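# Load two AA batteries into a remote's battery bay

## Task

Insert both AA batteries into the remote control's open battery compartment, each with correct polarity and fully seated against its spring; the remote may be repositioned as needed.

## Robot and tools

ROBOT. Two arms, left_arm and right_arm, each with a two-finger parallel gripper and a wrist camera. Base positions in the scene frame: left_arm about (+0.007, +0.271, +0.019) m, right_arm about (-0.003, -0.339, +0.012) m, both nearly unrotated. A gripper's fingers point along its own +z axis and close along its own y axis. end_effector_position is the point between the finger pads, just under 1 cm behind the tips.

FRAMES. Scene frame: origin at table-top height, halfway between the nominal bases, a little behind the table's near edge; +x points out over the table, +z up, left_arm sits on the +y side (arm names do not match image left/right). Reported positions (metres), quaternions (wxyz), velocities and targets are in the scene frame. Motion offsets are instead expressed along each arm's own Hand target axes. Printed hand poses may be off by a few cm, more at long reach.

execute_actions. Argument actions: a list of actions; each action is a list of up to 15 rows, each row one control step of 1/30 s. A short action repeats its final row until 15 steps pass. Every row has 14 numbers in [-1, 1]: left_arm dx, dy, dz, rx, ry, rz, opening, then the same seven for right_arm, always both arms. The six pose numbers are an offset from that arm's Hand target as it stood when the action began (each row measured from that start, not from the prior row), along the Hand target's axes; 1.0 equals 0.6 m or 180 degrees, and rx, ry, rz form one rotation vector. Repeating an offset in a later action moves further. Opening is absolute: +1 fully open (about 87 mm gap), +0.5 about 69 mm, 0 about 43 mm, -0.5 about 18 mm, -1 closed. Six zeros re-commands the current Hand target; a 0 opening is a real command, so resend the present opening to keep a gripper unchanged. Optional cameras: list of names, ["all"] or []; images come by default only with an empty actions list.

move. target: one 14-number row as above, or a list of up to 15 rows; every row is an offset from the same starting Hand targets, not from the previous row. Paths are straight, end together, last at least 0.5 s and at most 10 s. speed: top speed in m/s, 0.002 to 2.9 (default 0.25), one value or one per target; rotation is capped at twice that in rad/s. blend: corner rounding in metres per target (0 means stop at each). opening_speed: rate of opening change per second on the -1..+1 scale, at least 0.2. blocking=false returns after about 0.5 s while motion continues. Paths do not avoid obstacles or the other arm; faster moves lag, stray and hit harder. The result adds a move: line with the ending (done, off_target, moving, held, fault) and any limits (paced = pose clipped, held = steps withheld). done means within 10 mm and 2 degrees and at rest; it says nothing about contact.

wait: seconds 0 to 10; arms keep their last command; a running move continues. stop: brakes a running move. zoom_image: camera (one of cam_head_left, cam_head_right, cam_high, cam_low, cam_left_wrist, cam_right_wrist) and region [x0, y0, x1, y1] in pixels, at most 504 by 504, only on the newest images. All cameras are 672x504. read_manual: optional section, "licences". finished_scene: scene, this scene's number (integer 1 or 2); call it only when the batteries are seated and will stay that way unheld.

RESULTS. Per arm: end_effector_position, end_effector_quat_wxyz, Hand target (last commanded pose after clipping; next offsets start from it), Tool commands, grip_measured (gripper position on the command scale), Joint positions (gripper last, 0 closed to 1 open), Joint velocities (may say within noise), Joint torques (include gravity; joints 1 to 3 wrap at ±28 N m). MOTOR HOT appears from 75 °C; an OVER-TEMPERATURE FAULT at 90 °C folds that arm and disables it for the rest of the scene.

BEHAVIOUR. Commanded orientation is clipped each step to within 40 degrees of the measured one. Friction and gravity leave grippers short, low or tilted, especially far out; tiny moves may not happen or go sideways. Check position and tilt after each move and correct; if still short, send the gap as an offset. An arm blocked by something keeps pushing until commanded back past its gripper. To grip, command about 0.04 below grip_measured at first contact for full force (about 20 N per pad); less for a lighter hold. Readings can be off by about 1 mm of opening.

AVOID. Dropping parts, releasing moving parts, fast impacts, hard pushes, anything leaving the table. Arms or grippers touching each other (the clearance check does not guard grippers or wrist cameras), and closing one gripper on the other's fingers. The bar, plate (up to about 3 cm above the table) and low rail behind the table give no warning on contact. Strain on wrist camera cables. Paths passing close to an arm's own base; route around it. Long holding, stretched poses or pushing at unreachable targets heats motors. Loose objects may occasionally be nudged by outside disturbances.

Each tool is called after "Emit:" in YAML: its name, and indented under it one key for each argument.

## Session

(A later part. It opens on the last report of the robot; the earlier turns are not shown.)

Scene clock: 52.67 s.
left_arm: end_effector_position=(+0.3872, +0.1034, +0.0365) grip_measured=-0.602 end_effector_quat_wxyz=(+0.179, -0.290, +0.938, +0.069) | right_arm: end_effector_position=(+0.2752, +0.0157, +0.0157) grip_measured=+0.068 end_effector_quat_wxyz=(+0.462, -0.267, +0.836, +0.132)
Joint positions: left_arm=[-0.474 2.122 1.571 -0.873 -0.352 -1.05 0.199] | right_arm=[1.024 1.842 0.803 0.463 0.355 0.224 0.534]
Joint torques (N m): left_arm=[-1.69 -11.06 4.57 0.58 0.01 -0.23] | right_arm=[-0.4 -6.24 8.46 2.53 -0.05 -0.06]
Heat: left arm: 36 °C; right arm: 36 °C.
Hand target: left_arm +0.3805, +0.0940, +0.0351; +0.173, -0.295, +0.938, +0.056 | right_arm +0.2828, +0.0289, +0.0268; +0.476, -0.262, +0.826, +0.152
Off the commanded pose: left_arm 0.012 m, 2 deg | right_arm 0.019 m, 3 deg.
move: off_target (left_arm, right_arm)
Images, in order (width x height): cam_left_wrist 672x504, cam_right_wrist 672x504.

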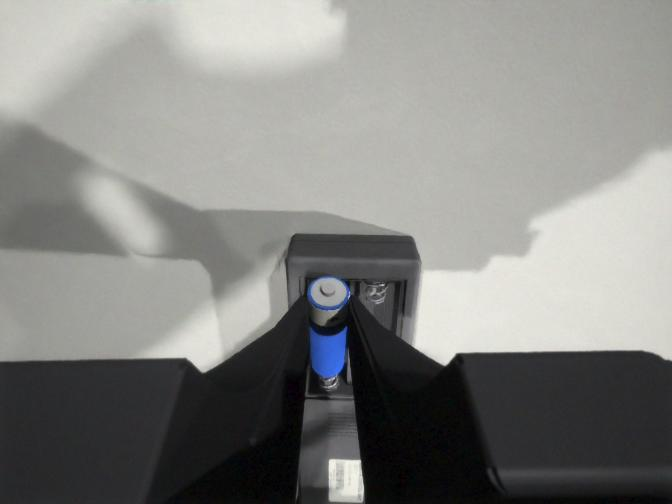

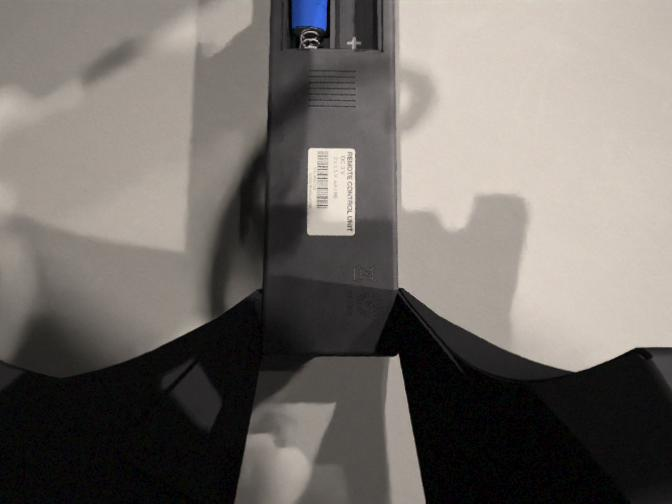

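Emit:
move:
  target: [0.0036,0,0.0093,0,0.039,0,-0.75,0,0,0,0,0,0,0.0]
  speed: 0.1
  cameras: ["cam_left_wrist","cam_right_wrist"]

Emit:
zoom_image:
  camera: "cam_left_wrist"
  region: [260, 220, 440, 400]

Emit:
zoom_image:
  camera: "cam_right_wrist"
  region: [240, 0, 420, 120]

Scene clock: 54.63 s.
left_arm: end_effector_position=(+0.3869, +0.1035, +0.0366) grip_measured=-0.602 end_effector_quat_wxyz=(+0.144, -0.304, +0.941, +0.049) | right_arm: end_effector_position=(+0.2752, +0.0157, +0.0157) grip_measured=+0.068 end_effector_quat_wxyz=(+0.462, -0.267, +0.836, +0.132)
Joint positions: left_arm=[-0.439 2.139 1.607 -0.913 -0.271 -1.05 0.199] | right_arm=[1.024 1.842 0.803 0.463 0.355 0.224 0.534]
Joint torques (N m): left_arm=[-0.55 -8.06 7.98 0.36 0.36 0.04] | right_arm=[-0.54 -6.39 8.64 2.54 -0.09 -0.06]
Heat: left arm: 36 °C; right arm: 36 °C.
Hand target: left_arm +0.3805, +0.0940, +0.0291; +0.115, -0.298, +0.947, +0.038 | right_arm +0.2828, +0.0289, +0.0268; +0.476, -0.262, +0.826, +0.152
Off the commanded pose: left_arm 0.014 m, 4 deg | right_arm 0.019 m, 3 deg.
move: off_target (left_arm, right_arm)
Images, in order (width x height): cam_left_wrist 672x504, cam_right_wrist 672x504.

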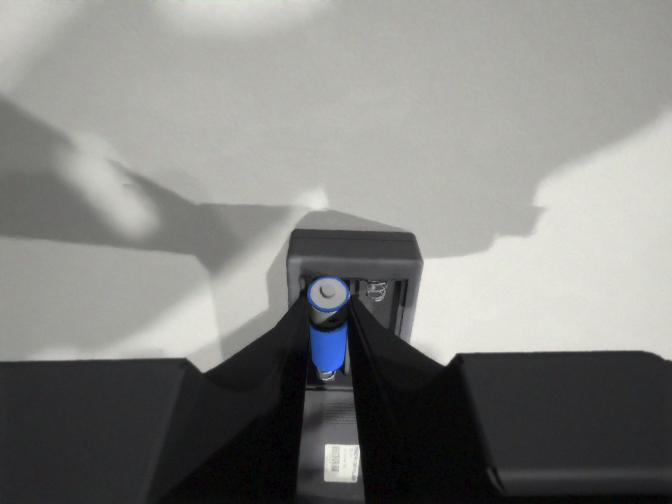

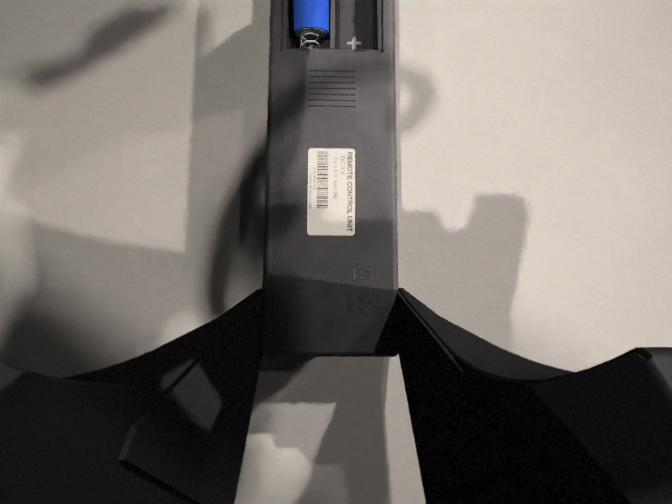

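Scaled by 2.800.

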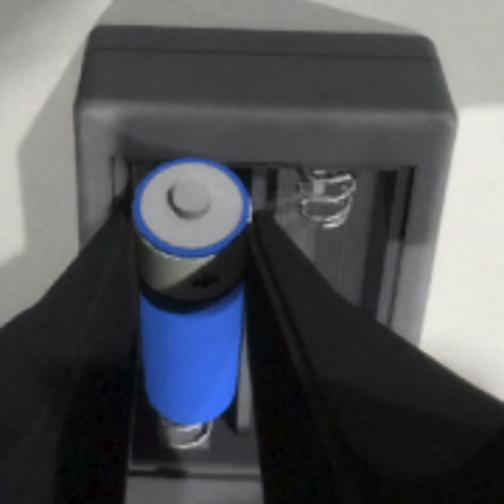

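Scaled by 2.800.

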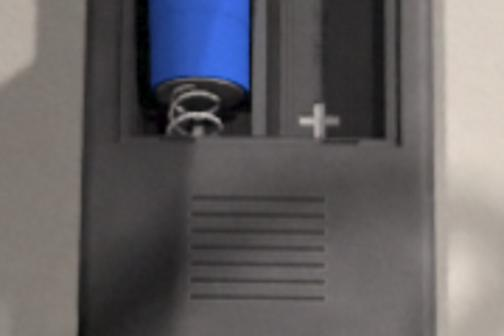

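Emit:
move:
  target: [0.0163,0,0.0097,0,0.039,0,-0.75,0,0,0,0,0,0,0.0]
  speed: 0.1
  cameras: ["cam_left_wrist","cam_right_wrist"]

Emit:
zoom_image:
  camera: "cam_left_wrist"
  region: [260, 220, 440, 400]

Emit:
zoom_image:
  camera: "cam_right_wrist"
  region: [240, 0, 420, 120]

Scene clock: 56.30 s.
left_arm: end_effector_position=(+0.3866, +0.1031, +0.0354) grip_measured=-0.602 end_effector_quat_wxyz=(+0.100, -0.309, +0.945, +0.032) | right_arm: end_effector_position=(+0.2752, +0.0157, +0.0157) grip_measured=+0.068 end_effector_quat_wxyz=(+0.462, -0.267, +0.836, +0.132)
Joint positions: left_arm=[-0.404 2.178 1.667 -0.971 -0.183 -1.031 0.199] | right_arm=[1.024 1.842 0.803 0.463 0.355 0.224 0.534]
Joint torques (N m): left_arm=[-1.26 -7.01 6.87 0.3 0.56 -0.03] | right_arm=[-0.79 -6.38 8.43 2.6 -0.04 -0.07]
Heat: left arm: 36 °C; right arm: 36 °C.
Hand target: left_arm +0.3739, +0.0895, +0.0211; +0.057, -0.300, +0.952, +0.020 | right_arm +0.2828, +0.0289, +0.0268; +0.476, -0.262, +0.826, +0.152
Off the commanded pose: left_arm 0.024 m, 5 deg | right_arm 0.019 m, 3 deg.
move: off_target (left_arm, right_arm)
Images, in order (width x height): cam_left_wrist 672x504, cam_right_wrist 672x504.

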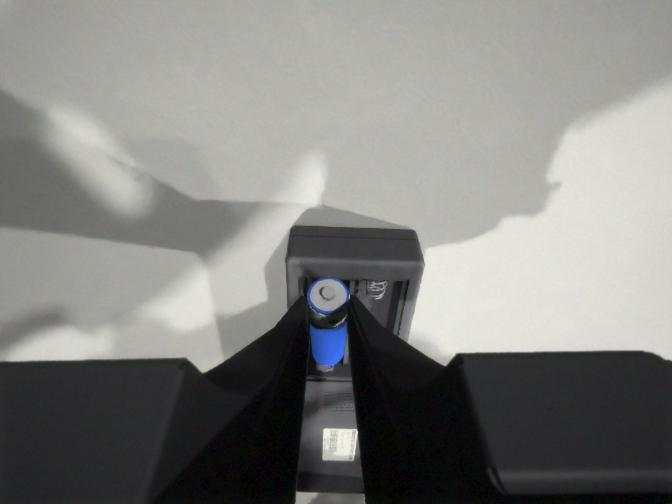

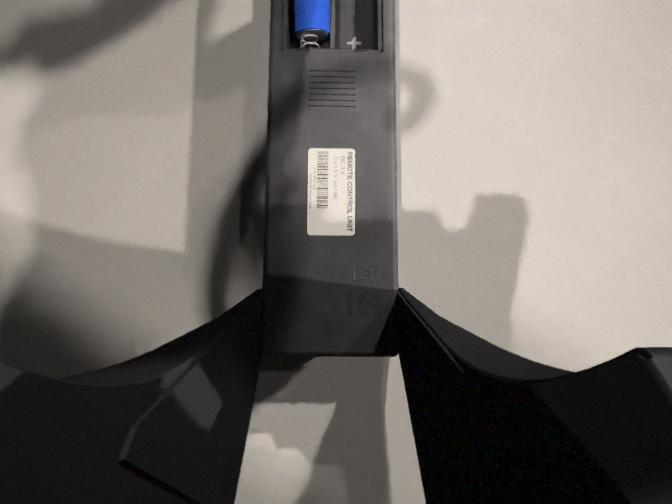

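Scaled by 2.800.

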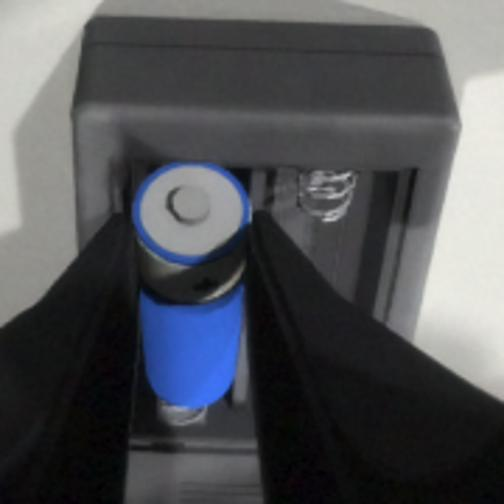

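Scaled by 2.800.

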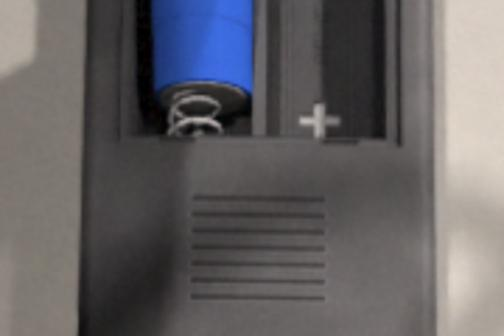

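Emit:
move:
  target: [0.015,0.004,0.022,0,0,0.008,-0.75,0,0,0,0,0,0,0.0]
  speed: 0.1
  cameras: ["cam_left_wrist","cam_right_wrist"]

Emit:
zoom_image:
  camera: "cam_left_wrist"
  region: [260, 220, 440, 400]

Emit:
zoom_image:
  camera: "cam_right_wrist"
  region: [240, 0, 420, 120]

Scene clock: 57.90 s.
left_arm: end_effector_position=(+0.3861, +0.1032, +0.0338) grip_measured=-0.602 end_effector_quat_wxyz=(+0.102, -0.305, +0.947, +0.030) | right_arm: end_effector_position=(+0.2752, +0.0157, +0.0157) grip_measured=+0.068 end_effector_quat_wxyz=(+0.462, -0.267, +0.836, +0.132)
Joint positions: left_arm=[-0.404 2.172 1.651 -0.953 -0.182 -1.021 0.199] | right_arm=[1.024 1.842 0.803 0.463 0.355 0.224 0.534]
Joint torques (N m): left_arm=[-2.13 -6.78 2.78 0.69 0.53 -0.01] | right_arm=[-0.51 -6.26 8.65 2.6 -0.11 -0.16]
Heat: left arm: 35 °C; right arm: 36 °C.
Hand target: left_arm +0.3664, +0.0873, +0.0069; +0.057, -0.288, +0.956, +0.021 | right_arm +0.2828, +0.0289, +0.0268; +0.476, -0.262, +0.826, +0.152
Off the commanded pose: left_arm 0.037 m, 6 deg | right_arm 0.019 m, 3 deg.
move: off_target (left_arm, right_arm)
Images, in order (width x height): cam_left_wrist 672x504, cam_right_wrist 672x504.

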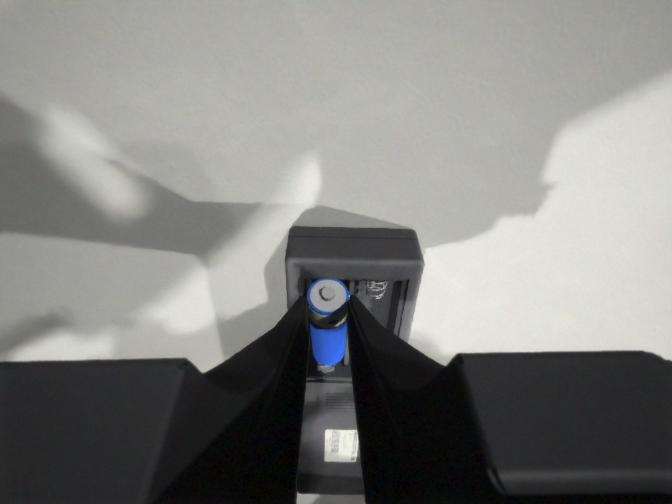

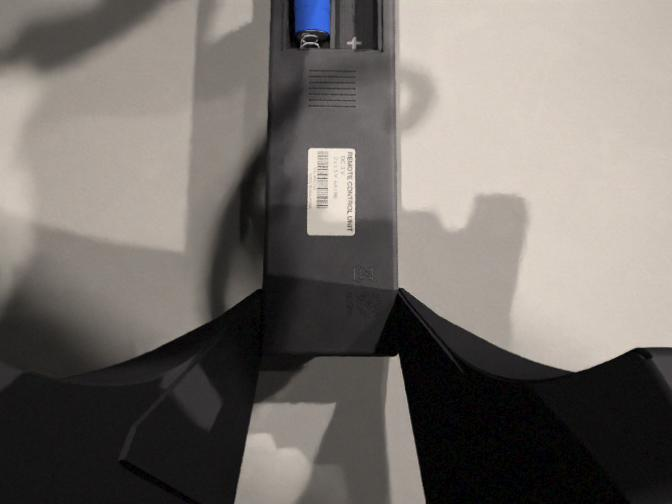

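Scaled by 2.800.

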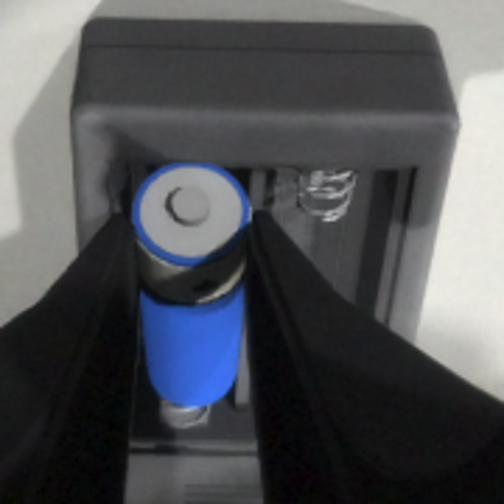

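Scaled by 2.800.

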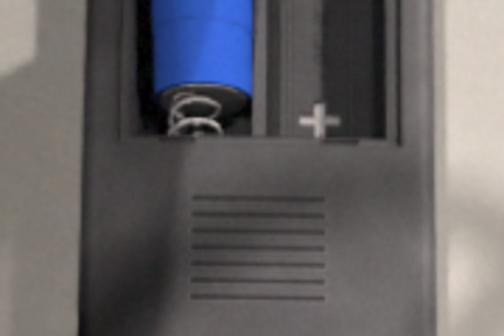

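Emit:
move:
  target: [-0.03,0,0.006,0,0.02,0.005,-0.75,0,0,0,0,0,0,0.0]
  speed: 0.1
  cameras: ["cam_left_wrist","cam_right_wrist"]

Emit:
zoom_image:
  camera: "cam_left_wrist"
  region: [260, 220, 440, 400]

Emit:
zoom_image:
  camera: "cam_right_wrist"
  region: [240, 0, 420, 120]

Scene clock: 60.33 s.
left_arm: end_effector_position=(+0.3869, +0.1035, +0.0336) grip_measured=-0.602 end_effector_quat_wxyz=(+0.053, -0.291, +0.955, +0.010) | right_arm: end_effector_position=(+0.2752, +0.0157, +0.0157) grip_measured=+0.068 end_effector_quat_wxyz=(+0.462, -0.267, +0.836, +0.132)
Joint positions: left_arm=[-0.364 2.227 1.734 -1.025 -0.085 -0.959 0.199] | right_arm=[1.024 1.842 0.803 0.463 0.355 0.224 0.534]
Joint torques (N m): left_arm=[-0.9 -5.37 5.23 0.59 0.13 0.16] | right_arm=[-0.66 -6.6 8.54 2.51 -0.12 -0.13]
Heat: left arm: 35 °C; right arm: 37 °C.
Hand target: left_arm +0.3817, +0.0973, +0.0055; +0.027, -0.281, +0.959, +0.012 | right_arm +0.2828, +0.0289, +0.0268; +0.476, -0.262, +0.826, +0.152
Off the commanded pose: left_arm 0.029 m, 3 deg | right_arm 0.019 m, 3 deg.
move: off_target (left_arm, right_arm)
Images, in order (width x height): cam_left_wrist 672x504, cam_right_wrist 672x504.

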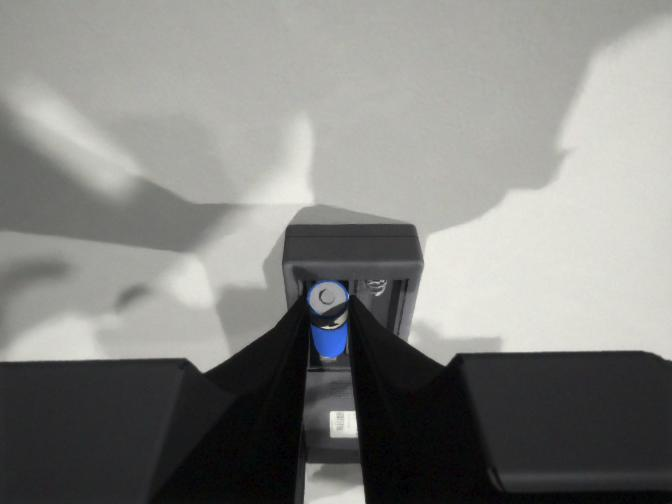

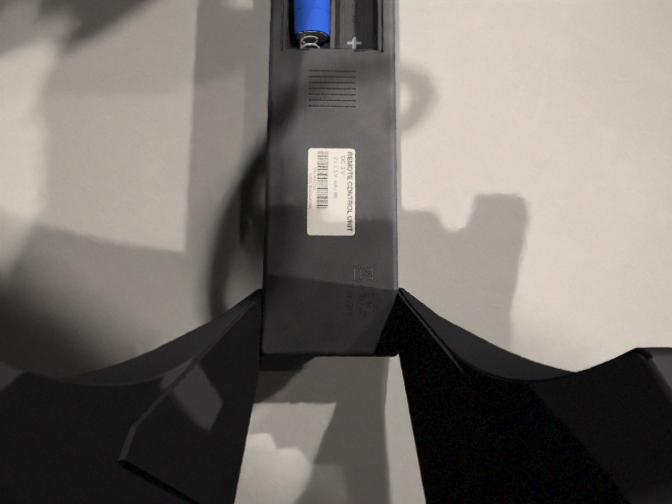

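Scaled by 2.800.

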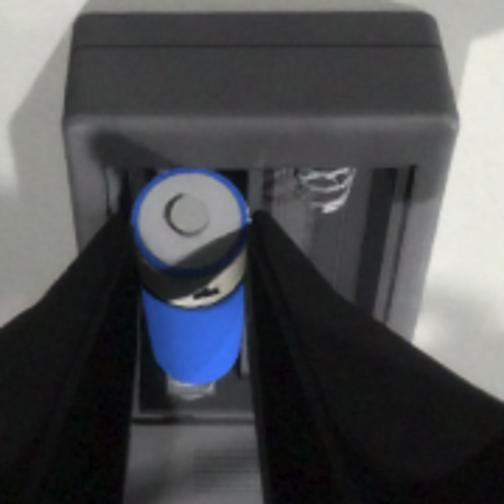

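Scaled by 2.800.

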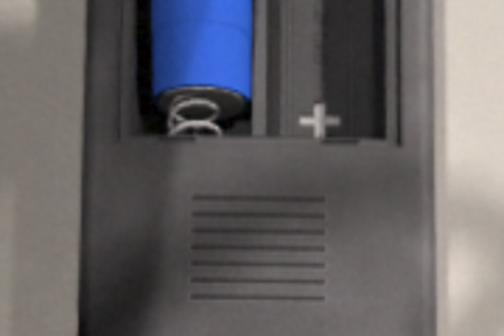

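Emit:
move:
  target:
    - [0,0.0167,-0.02,0,0,0,-0.75,0,0,0,0,0,0,0.0]
    - [0.004,0.0167,0.01,0,0.0,0,-0.75,0,0,0,0,0,0,0.0]
  speed: 0.1
  cameras: ["cam_left_wrist","cam_right_wrist"]

Emit:
zoom_image:
  camera: "cam_left_wrist"
  region: [260, 220, 440, 400]

Emit:
zoom_image:
  camera: "cam_right_wrist"
  region: [240, 0, 420, 120]

Scene clock: 63.73 s.
left_arm: end_effector_position=(+0.3864, +0.1045, +0.0327) grip_measured=-0.602 end_effector_quat_wxyz=(+0.055, -0.291, +0.955, -0.003) | right_arm: end_effector_position=(+0.2752, +0.0157, +0.0157) grip_measured=+0.068 end_effector_quat_wxyz=(+0.462, -0.267, +0.836, +0.132)
Joint positions: left_arm=[-0.354 2.206 1.695 -0.988 -0.066 -0.95 0.199] | right_arm=[1.024 1.842 0.803 0.463 0.355 0.224 0.534]
Joint torques (N m): left_arm=[-0.84 -5.79 1.98 0.7 0.01 0.11] | right_arm=[-0.44 -6.56 8.62 2.61 -0.04 -0.11]
Heat: left arm: 35 °C; right arm: 37 °C.
Hand target: left_arm +0.3745, +0.1047, -0.0006; +0.027, -0.281, +0.959, +0.012 | right_arm +0.2828, +0.0289, +0.0268; +0.476, -0.262, +0.826, +0.152
Off the commanded pose: left_arm 0.035 m, 4 deg | right_arm 0.019 m, 3 deg.
move: off_target (left_arm, right_arm)
Images, in order (width x height): cam_left_wrist 672x504, cam_right_wrist 672x504.

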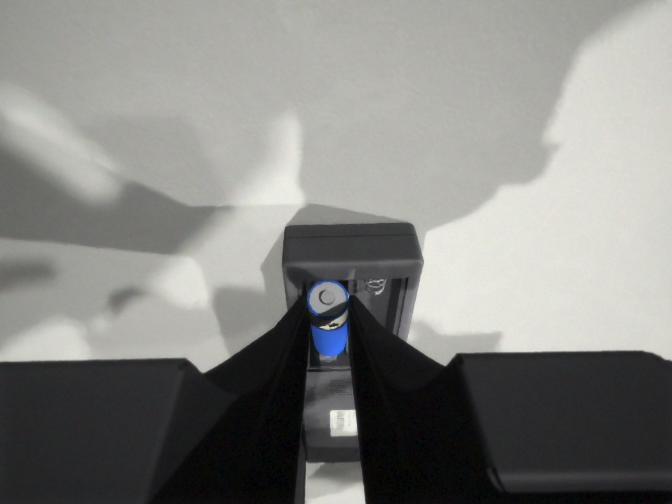

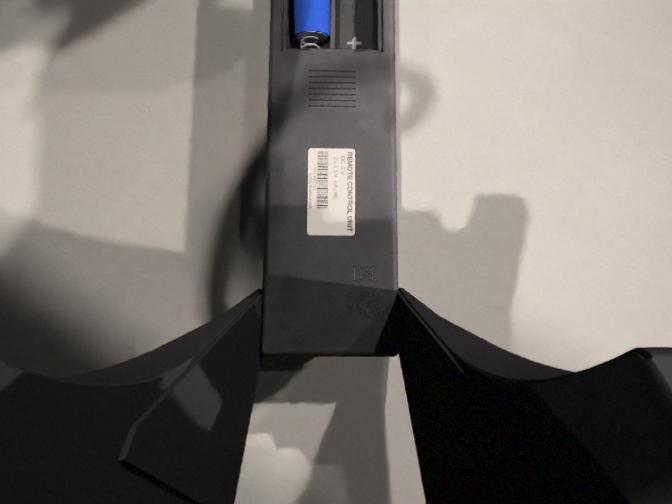

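Scaled by 2.800.

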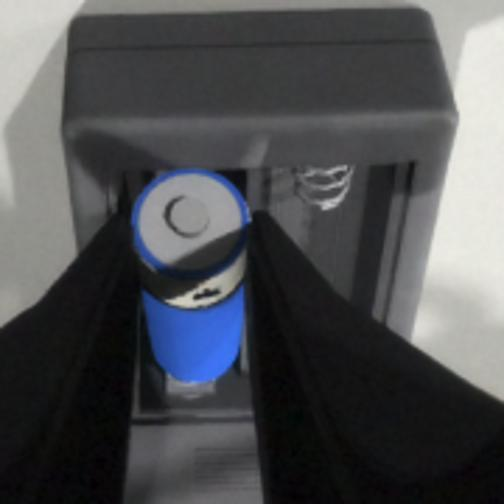

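Scaled by 2.800.

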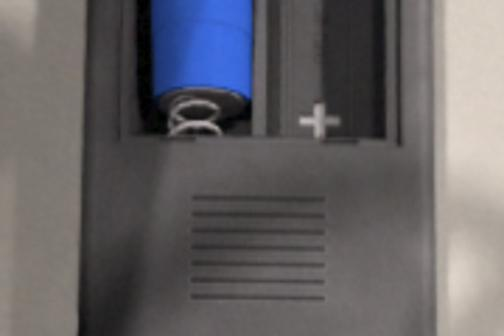

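Emit:
zoom_image:
  camera: "cam_left_wrist"
  region: [290, 265, 380, 345]

Emit:
zoom_image:
  camera: "cam_right_wrist"
  region: [270, 0, 400, 60]

Scaled by 5.600.

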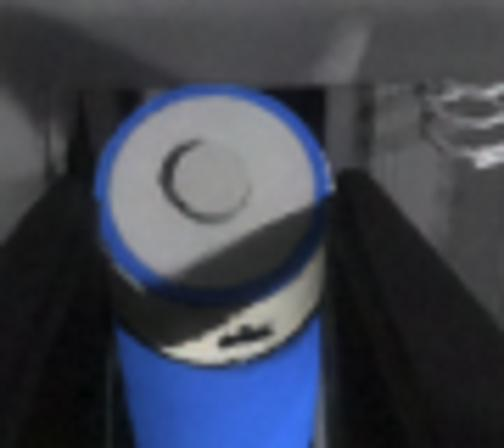

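Scaled by 3.877.

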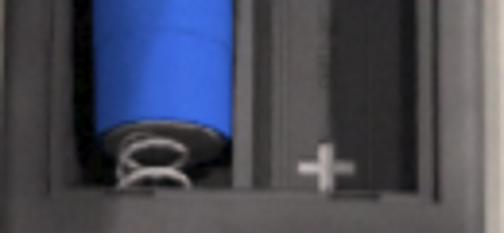

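Emit:
move:
  target:
    - [-0.008,-0.0107,-0.05,0,0,0,-0.75,0,0,0,0,0,0,0.0]
    - [-0.008,-0.0107,-0.05,0,0,0,-0.5,0,0,0,0,0,0,0.0]
  speed: 0.1
  cameras: ["cam_left_wrist","cam_right_wrist"]

Emit:
zoom_image:
  camera: "cam_left_wrist"
  region: [260, 220, 440, 400]

Emit:
zoom_image:
  camera: "cam_right_wrist"
  region: [270, 0, 400, 60]

Scene clock: 68.37 s.
left_arm: end_effector_position=(+0.3862, +0.1038, +0.0341) grip_measured=-0.500 end_effector_quat_wxyz=(+0.041, -0.291, +0.956, +0.006) | right_arm: end_effector_position=(+0.2749, +0.0160, +0.0157) grip_measured=+0.068 end_effector_quat_wxyz=(+0.461, -0.268, +0.835, +0.133)
Joint positions: left_arm=[-0.355 2.239 1.754 -1.048 -0.063 -0.949 0.25] | right_arm=[1.024 1.842 0.803 0.464 0.353 0.222 0.534]
Joint torques (N m): left_arm=[-1.09 -9.02 7.76 0.13 -0.01 0.03] | right_arm=[-0.59 -6.46 8.49 2.53 -0.02 -0.04]
Heat: left arm: 35 °C; right arm: 38 °C.
Hand target: left_arm +0.3806, +0.1008, +0.0297; +0.027, -0.281, +0.959, +0.012 | right_arm +0.2828, +0.0289, +0.0268; +0.476, -0.262, +0.826, +0.152
Off the commanded pose: left_arm 0.008 m, 2 deg | right_arm 0.019 m, 3 deg.
move: off_target (right_arm)
Images, in order (width x height): cam_left_wrist 672x504, cam_right_wrist 672x504.

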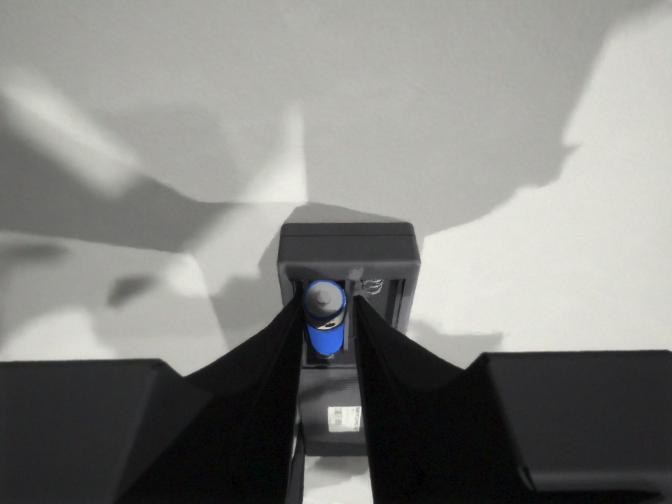

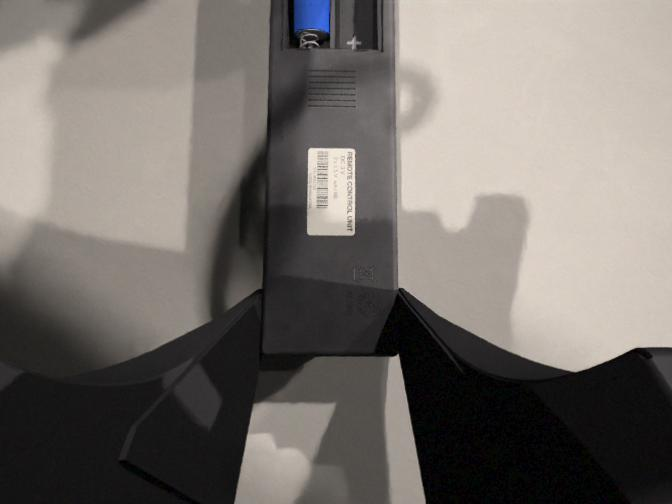

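Scaled by 2.800.

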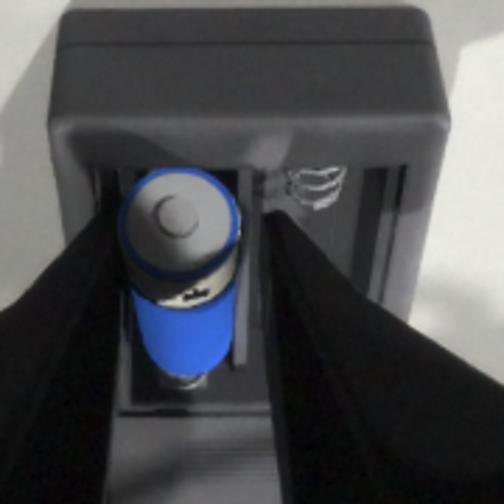

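Scaled by 3.877.

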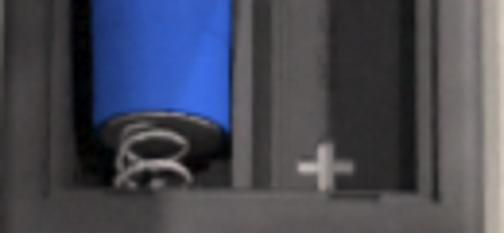

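Emit:
move:
  target:
    - [0,0,-0.009,0,0,0,-0.5,0,0,0,0,0,0,0.0]
    - [0,0,-0.009,0,0,0,-0.78,0,0,0,0,0,0,0.0]
  speed: 0.1
  cameras: ["cam_left_wrist","cam_right_wrist"]

Emit:
zoom_image:
  camera: "cam_left_wrist"
  region: [260, 220, 440, 400]

Emit:
zoom_image:
  camera: "cam_right_wrist"
  region: [270, 0, 400, 60]

Scene clock: 71.60 s.
left_arm: end_effector_position=(+0.3812, +0.1032, +0.0343) grip_measured=-0.604 end_effector_quat_wxyz=(+0.032, -0.288, +0.957, +0.010) | right_arm: end_effector_position=(+0.2746, +0.0165, +0.0157) grip_measured=+0.068 end_effector_quat_wxyz=(+0.461, -0.270, +0.835, +0.134)
Joint positions: left_arm=[-0.359 2.241 1.756 -1.067 -0.059 -0.949 0.198] | right_arm=[1.024 1.842 0.803 0.464 0.349 0.22 0.534]
Joint torques (N m): left_arm=[-0.92 -9.84 8.83 0.14 -0.07 0.09] | right_arm=[-0.49 -6.5 8.85 2.57 0.03 -0.11]
Heat: left arm: 35 °C; right arm: 38 °C.
Hand target: left_arm +0.3805, +0.1005, +0.0351; +0.027, -0.281, +0.959, +0.012 | right_arm +0.2828, +0.0289, +0.0268; +0.476, -0.262, +0.826, +0.152
Off the commanded pose: left_arm 0.003 m, 1 deg | right_arm 0.019 m, 3 deg.
move: off_target (right_arm)
Images, in order (width x height): cam_left_wrist 672x504, cam_right_wrist 672x504.

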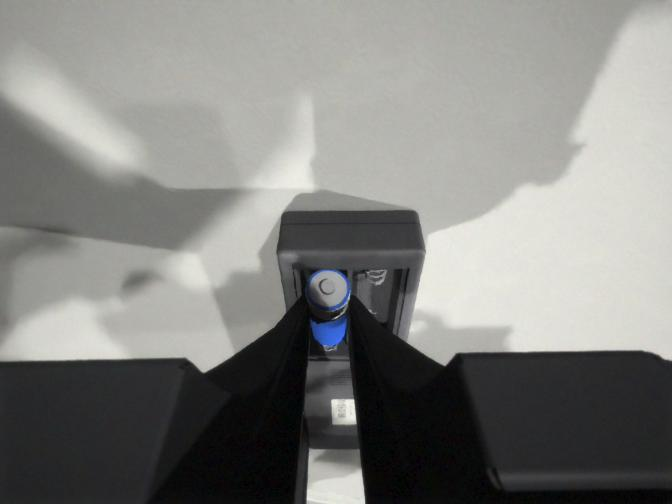

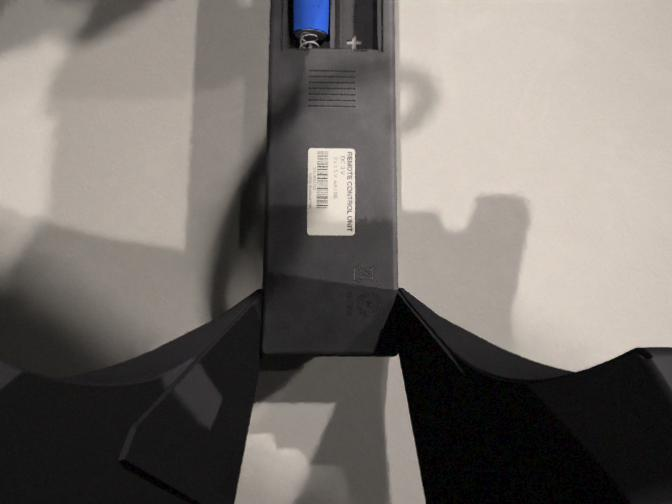

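Scaled by 2.800.

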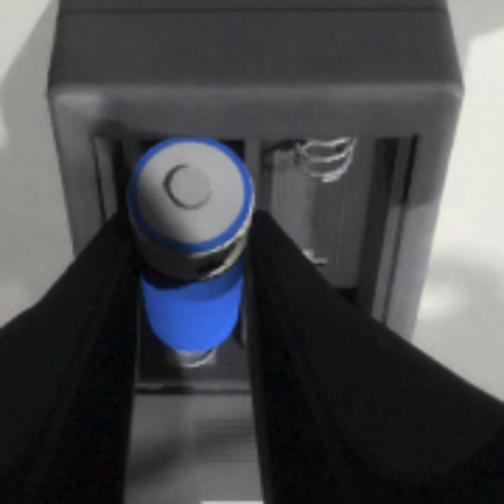

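Scaled by 3.877.

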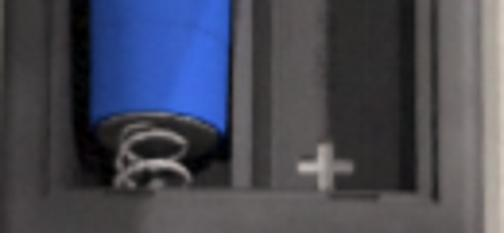

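Emit:
move:
  target:
    - [0,0,0,0,0,0,-0.48,0,0,0,0,0,0,0.0]
    - [-0.008,0,-0.012,0,0,0,-0.48,0,0,0,0,0,0,0.0]
    - [-0.008,0,-0.012,0,0,0,-0.8,0,0,0,0,0,0,0.0]
  speed: 0.1
  cameras: ["cam_left_wrist","cam_right_wrist"]

Emit:
zoom_image:
  camera: "cam_left_wrist"
  region: [260, 220, 440, 400]

Emit:
zoom_image:
  camera: "cam_right_wrist"
  region: [270, 0, 400, 60]

Scene clock: 77.30 s.
left_arm: end_effector_position=(+0.3786, +0.1029, +0.0418) grip_measured=-0.799 end_effector_quat_wxyz=(+0.021, -0.287, +0.958, +0.014) | right_arm: end_effector_position=(+0.2743, +0.0170, +0.0158) grip_measured=+0.068 end_effector_quat_wxyz=(+0.461, -0.272, +0.834, +0.135)
Joint positions: left_arm=[-0.359 2.248 1.797 -1.122 -0.051 -0.946 0.1] | right_arm=[1.024 1.842 0.803 0.465 0.346 0.218 0.534]
Joint torques (N m): left_arm=[-0.21 -9.91 8.42 0.27 -0.15 0.1] | right_arm=[-0.77 -6.43 8.57 2.52 0.01 -0.09]
Heat: left arm: 36 °C; right arm: 38 °C.
Hand target: left_arm +0.3842, +0.1029, +0.0425; +0.027, -0.281, +0.959, +0.012 | right_arm +0.2829, +0.0289, +0.0268; +0.476, -0.262, +0.826, +0.152
Off the commanded pose: left_arm 0.006 m, 1 deg | right_arm 0.018 m, 3 deg.
move: off_target (right_arm)
Images, in order (width x height): cam_left_wrist 672x504, cam_right_wrist 672x504.

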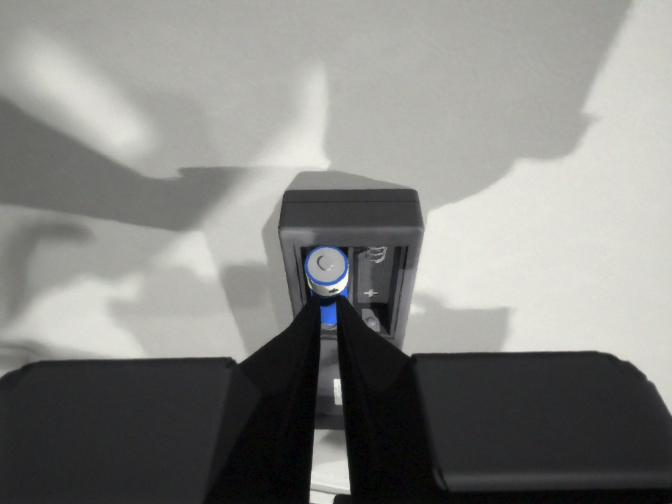

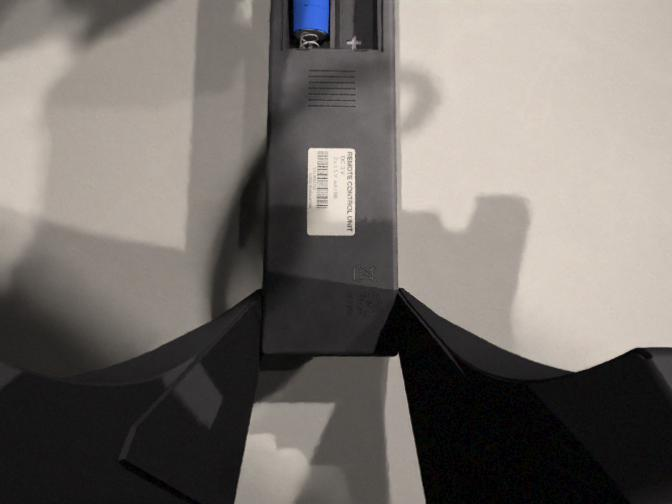

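Scaled by 2.800.

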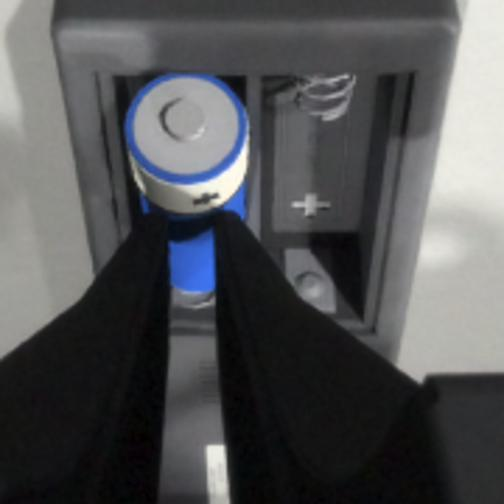

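Scaled by 3.877.

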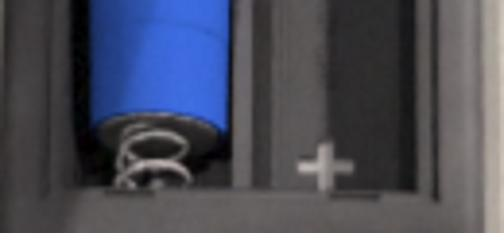

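Emit:
move:
  target:
    - [0,0,-0.02,0,0,0,-0.8,0,0,0,0,0,0,0.0]
    - [-0.018,-0.003,-0.018,0,0,0,-0.8,0,0,0,0,0,0,0.0]
  speed: 0.1
  cameras: ["cam_left_wrist"]

Emit:
zoom_image:
  camera: "cam_left_wrist"
  region: [260, 220, 440, 400]

Scene clock: 79.83 s.
left_arm: end_effector_position=(+0.3875, +0.1066, +0.0507) grip_measured=-0.800 end_effector_quat_wxyz=(+0.020, -0.287, +0.958, +0.015) | right_arm: end_effector_position=(+0.2743, +0.0170, +0.0158) grip_measured=+0.068 end_effector_quat_wxyz=(+0.461, -0.272, +0.834, +0.135)
Joint positions: left_arm=[-0.344 2.275 1.876 -1.177 -0.051 -0.931 0.1] | right_arm=[1.024 1.842 0.803 0.465 0.346 0.218 0.534]
Joint torques (N m): left_arm=[0.14 -10.26 9.28 0.21 -0.14 0.11] | right_arm=[-0.61 -6.2 8.53 2.53 0.11 -0.04]
Heat: left arm: 36 °C; right arm: 39 °C.
Hand target: left_arm +0.3937, +0.1067, +0.0539; +0.027, -0.281, +0.959, +0.012 | right_arm +0.2829, +0.0289, +0.0268; +0.476, -0.262, +0.826, +0.152
Off the commanded pose: left_arm 0.007 m, 1 deg | right_arm 0.018 m, 3 deg.
move: off_target (right_arm)
Images, in order (width x height): cam_left_wrist 672x504.

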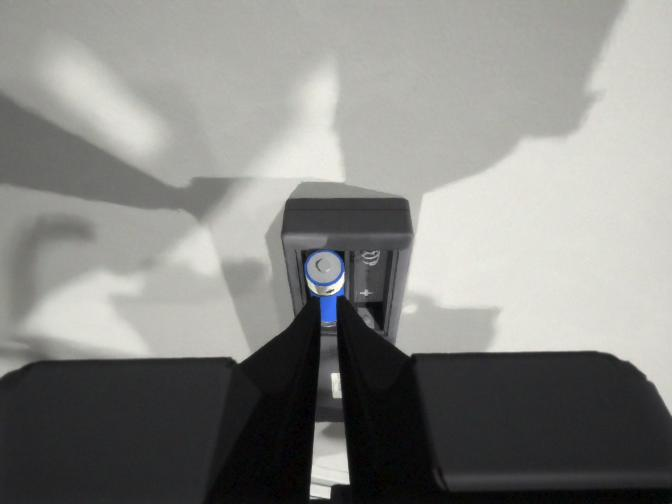

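Scaled by 2.800.

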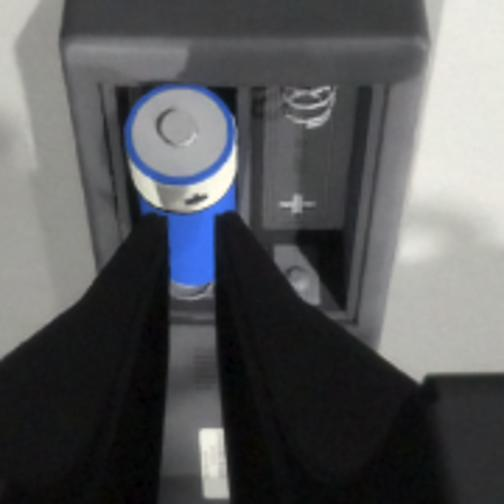

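Emit:
move:
  target: [-0.004,0,-0.006,0,-0.083,0,-0.2,0,0,0,0,0,0,0.0]
  speed: 0.15
  cameras: ["cam_left_wrist"]

Emit:
zoom_image:
  camera: "cam_left_wrist"
  region: [260, 220, 440, 400]

Scene clock: 83.97 s.
left_arm: end_effector_position=(+0.3870, +0.1104, +0.0400) grip_measured=-0.200 end_effector_quat_wxyz=(+0.121, -0.268, +0.954, +0.062) | right_arm: end_effector_position=(+0.2743, +0.0170, +0.0158) grip_measured=+0.068 end_effector_quat_wxyz=(+0.461, -0.272, +0.834, +0.135)
Joint positions: left_arm=[-0.421 2.175 1.68 -0.988 -0.253 -0.961 0.4] | right_arm=[1.024 1.842 0.803 0.465 0.346 0.218 0.534]
Joint torques (N m): left_arm=[-0.81 -14.5 6.3 0.58 -0.37 -0.17] | right_arm=[-0.44 -6.3 8.54 2.57 0.06 -0.03]
Heat: left arm: 36 °C; right arm: 39 °C.
Hand target: left_arm +0.3956, +0.1080, +0.0576; +0.151, -0.277, +0.948, +0.048 | right_arm +0.2829, +0.0289, +0.0268; +0.476, -0.262, +0.826, +0.152
Off the commanded pose: left_arm 0.020 m, 4 deg | right_arm 0.018 m, 3 deg.
move: off_target (left_arm, right_arm)
Images, in order (width x height): cam_left_wrist 672x504.

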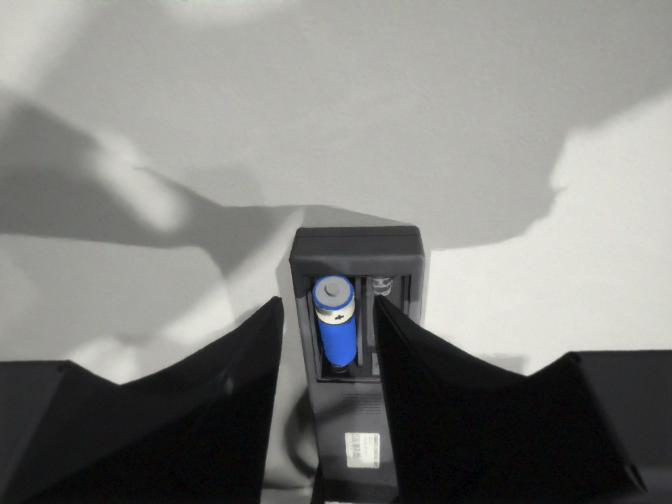

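Scaled by 2.800.

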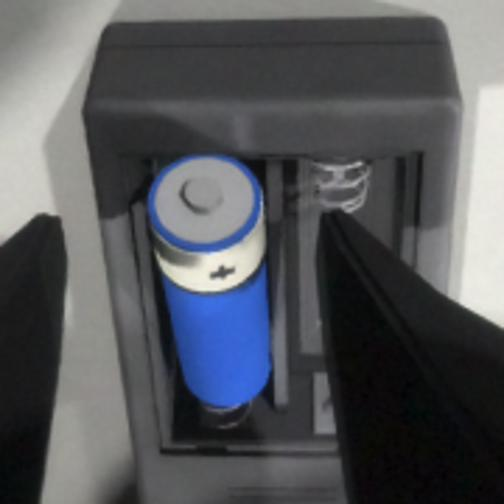

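Emit:
move:
  target:
    - [-0.002,-0.0045,-0.0075,-0.005,0,-0.0158,-0.2,0,0,0,0,0,0,0.0]
    - [-0.002,-0.0045,-0.0075,-0.005,0,-0.0158,-0.78,0,0,0,0,0,0,0.0]
  speed: 0.1
  cameras: ["cam_left_wrist","cam_right_wrist"]

Emit:
zoom_image:
  camera: "cam_left_wrist"
  region: [260, 220, 440, 400]

Scene clock: 86.43 s.
left_arm: end_effector_position=(+0.3863, +0.1098, +0.0410) grip_measured=-0.621 end_effector_quat_wxyz=(+0.122, -0.295, +0.946, +0.066) | right_arm: end_effector_position=(+0.2743, +0.0171, +0.0158) grip_measured=+0.068 end_effector_quat_wxyz=(+0.461, -0.272, +0.834, +0.135)
Joint positions: left_arm=[-0.424 2.175 1.684 -1.003 -0.263 -1.021 0.19] | right_arm=[1.024 1.842 0.803 0.465 0.345 0.218 0.534]
Joint torques (N m): left_arm=[-0.94 -13.49 9.22 0.37 -0.36 -0.13] | right_arm=[-0.77 -6.45 8.57 2.52 0.04 -0.03]
Heat: left arm: 37 °C; right arm: 39 °C.
Hand target: left_arm +0.3970, +0.1055, +0.0623; +0.150, -0.302, +0.940, +0.052 | right_arm +0.2828, +0.0289, +0.0268; +0.476, -0.262, +0.826, +0.152
Off the commanded pose: left_arm 0.024 m, 4 deg | right_arm 0.018 m, 3 deg.
move: off_target (left_arm, right_arm); target 2's new opening was sent with left_arm's hand 0.025 m and 4 deg from that target
Images, in order (width x height): cam_left_wrist 672x504, cam_right_wrist 672x504.

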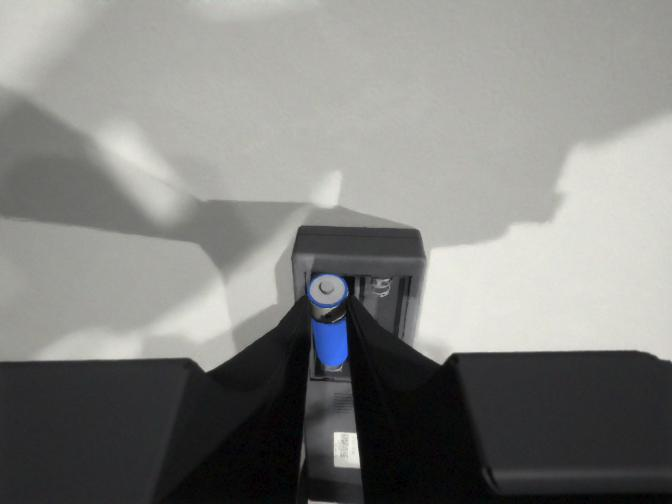

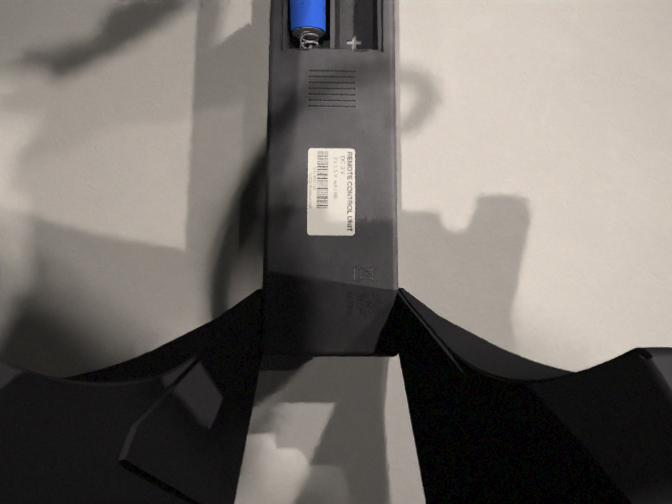

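Scaled by 2.800.

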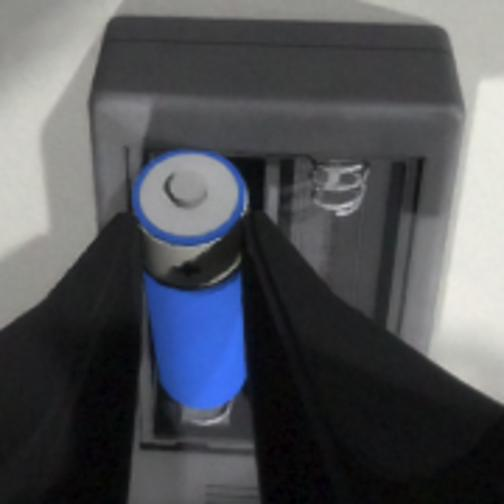

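Emit:
move:
  target: [0.056,0.0,0.003,0,0,0,-0.78,0,0,0,0,0,0,0.0]
  speed: 0.08
  cameras: ["cam_left_wrist","cam_right_wrist"]

Emit:
zoom_image:
  camera: "cam_left_wrist"
  region: [260, 220, 440, 400]

Emit:
zoom_image:
  camera: "cam_right_wrist"
  region: [270, 0, 400, 60]

Scene clock: 88.33 s.
left_arm: end_effector_position=(+0.3826, +0.1054, +0.0415) grip_measured=-0.626 end_effector_quat_wxyz=(+0.162, -0.302, +0.936, +0.078) | right_arm: end_effector_position=(+0.2743, +0.0171, +0.0158) grip_measured=+0.068 end_effector_quat_wxyz=(+0.461, -0.272, +0.834, +0.135)
Joint positions: left_arm=[-0.47 2.134 1.615 -0.948 -0.343 -1.079 0.187] | right_arm=[1.024 1.842 0.803 0.465 0.345 0.218 0.534]
Joint torques (N m): left_arm=[-2.92 -12.85 5.79 0.32 0.23 -0.21] | right_arm=[-0.57 -6.34 8.58 2.51 0.03 -0.03]
Heat: left arm: 37 °C; right arm: 39 °C.
Hand target: left_arm +0.3713, +0.0873, +0.0499; +0.150, -0.302, +0.940, +0.052 | right_arm +0.2828, +0.0289, +0.0268; +0.476, -0.262, +0.826, +0.152
Off the commanded pose: left_arm 0.023 m, 3 deg | right_arm 0.018 m, 3 deg.
move: off_target (left_arm, right_arm)
Images, in order (width x height): cam_left_wrist 672x504, cam_right_wrist 672x504.

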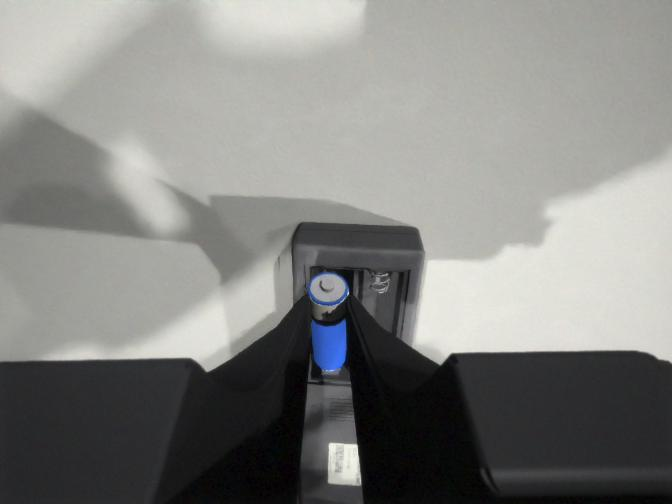

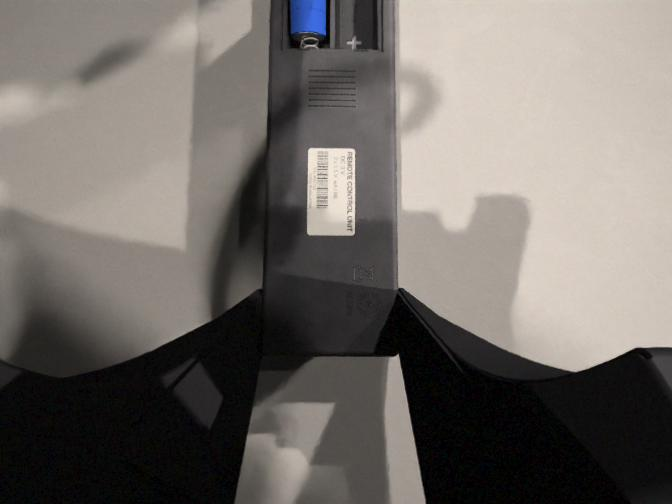

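Scaled by 2.800.

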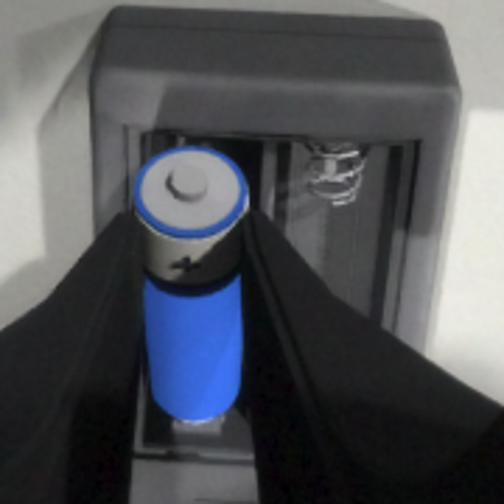

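Scaled by 3.877.

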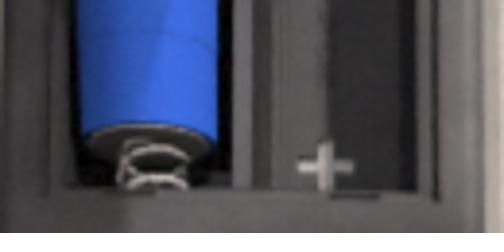

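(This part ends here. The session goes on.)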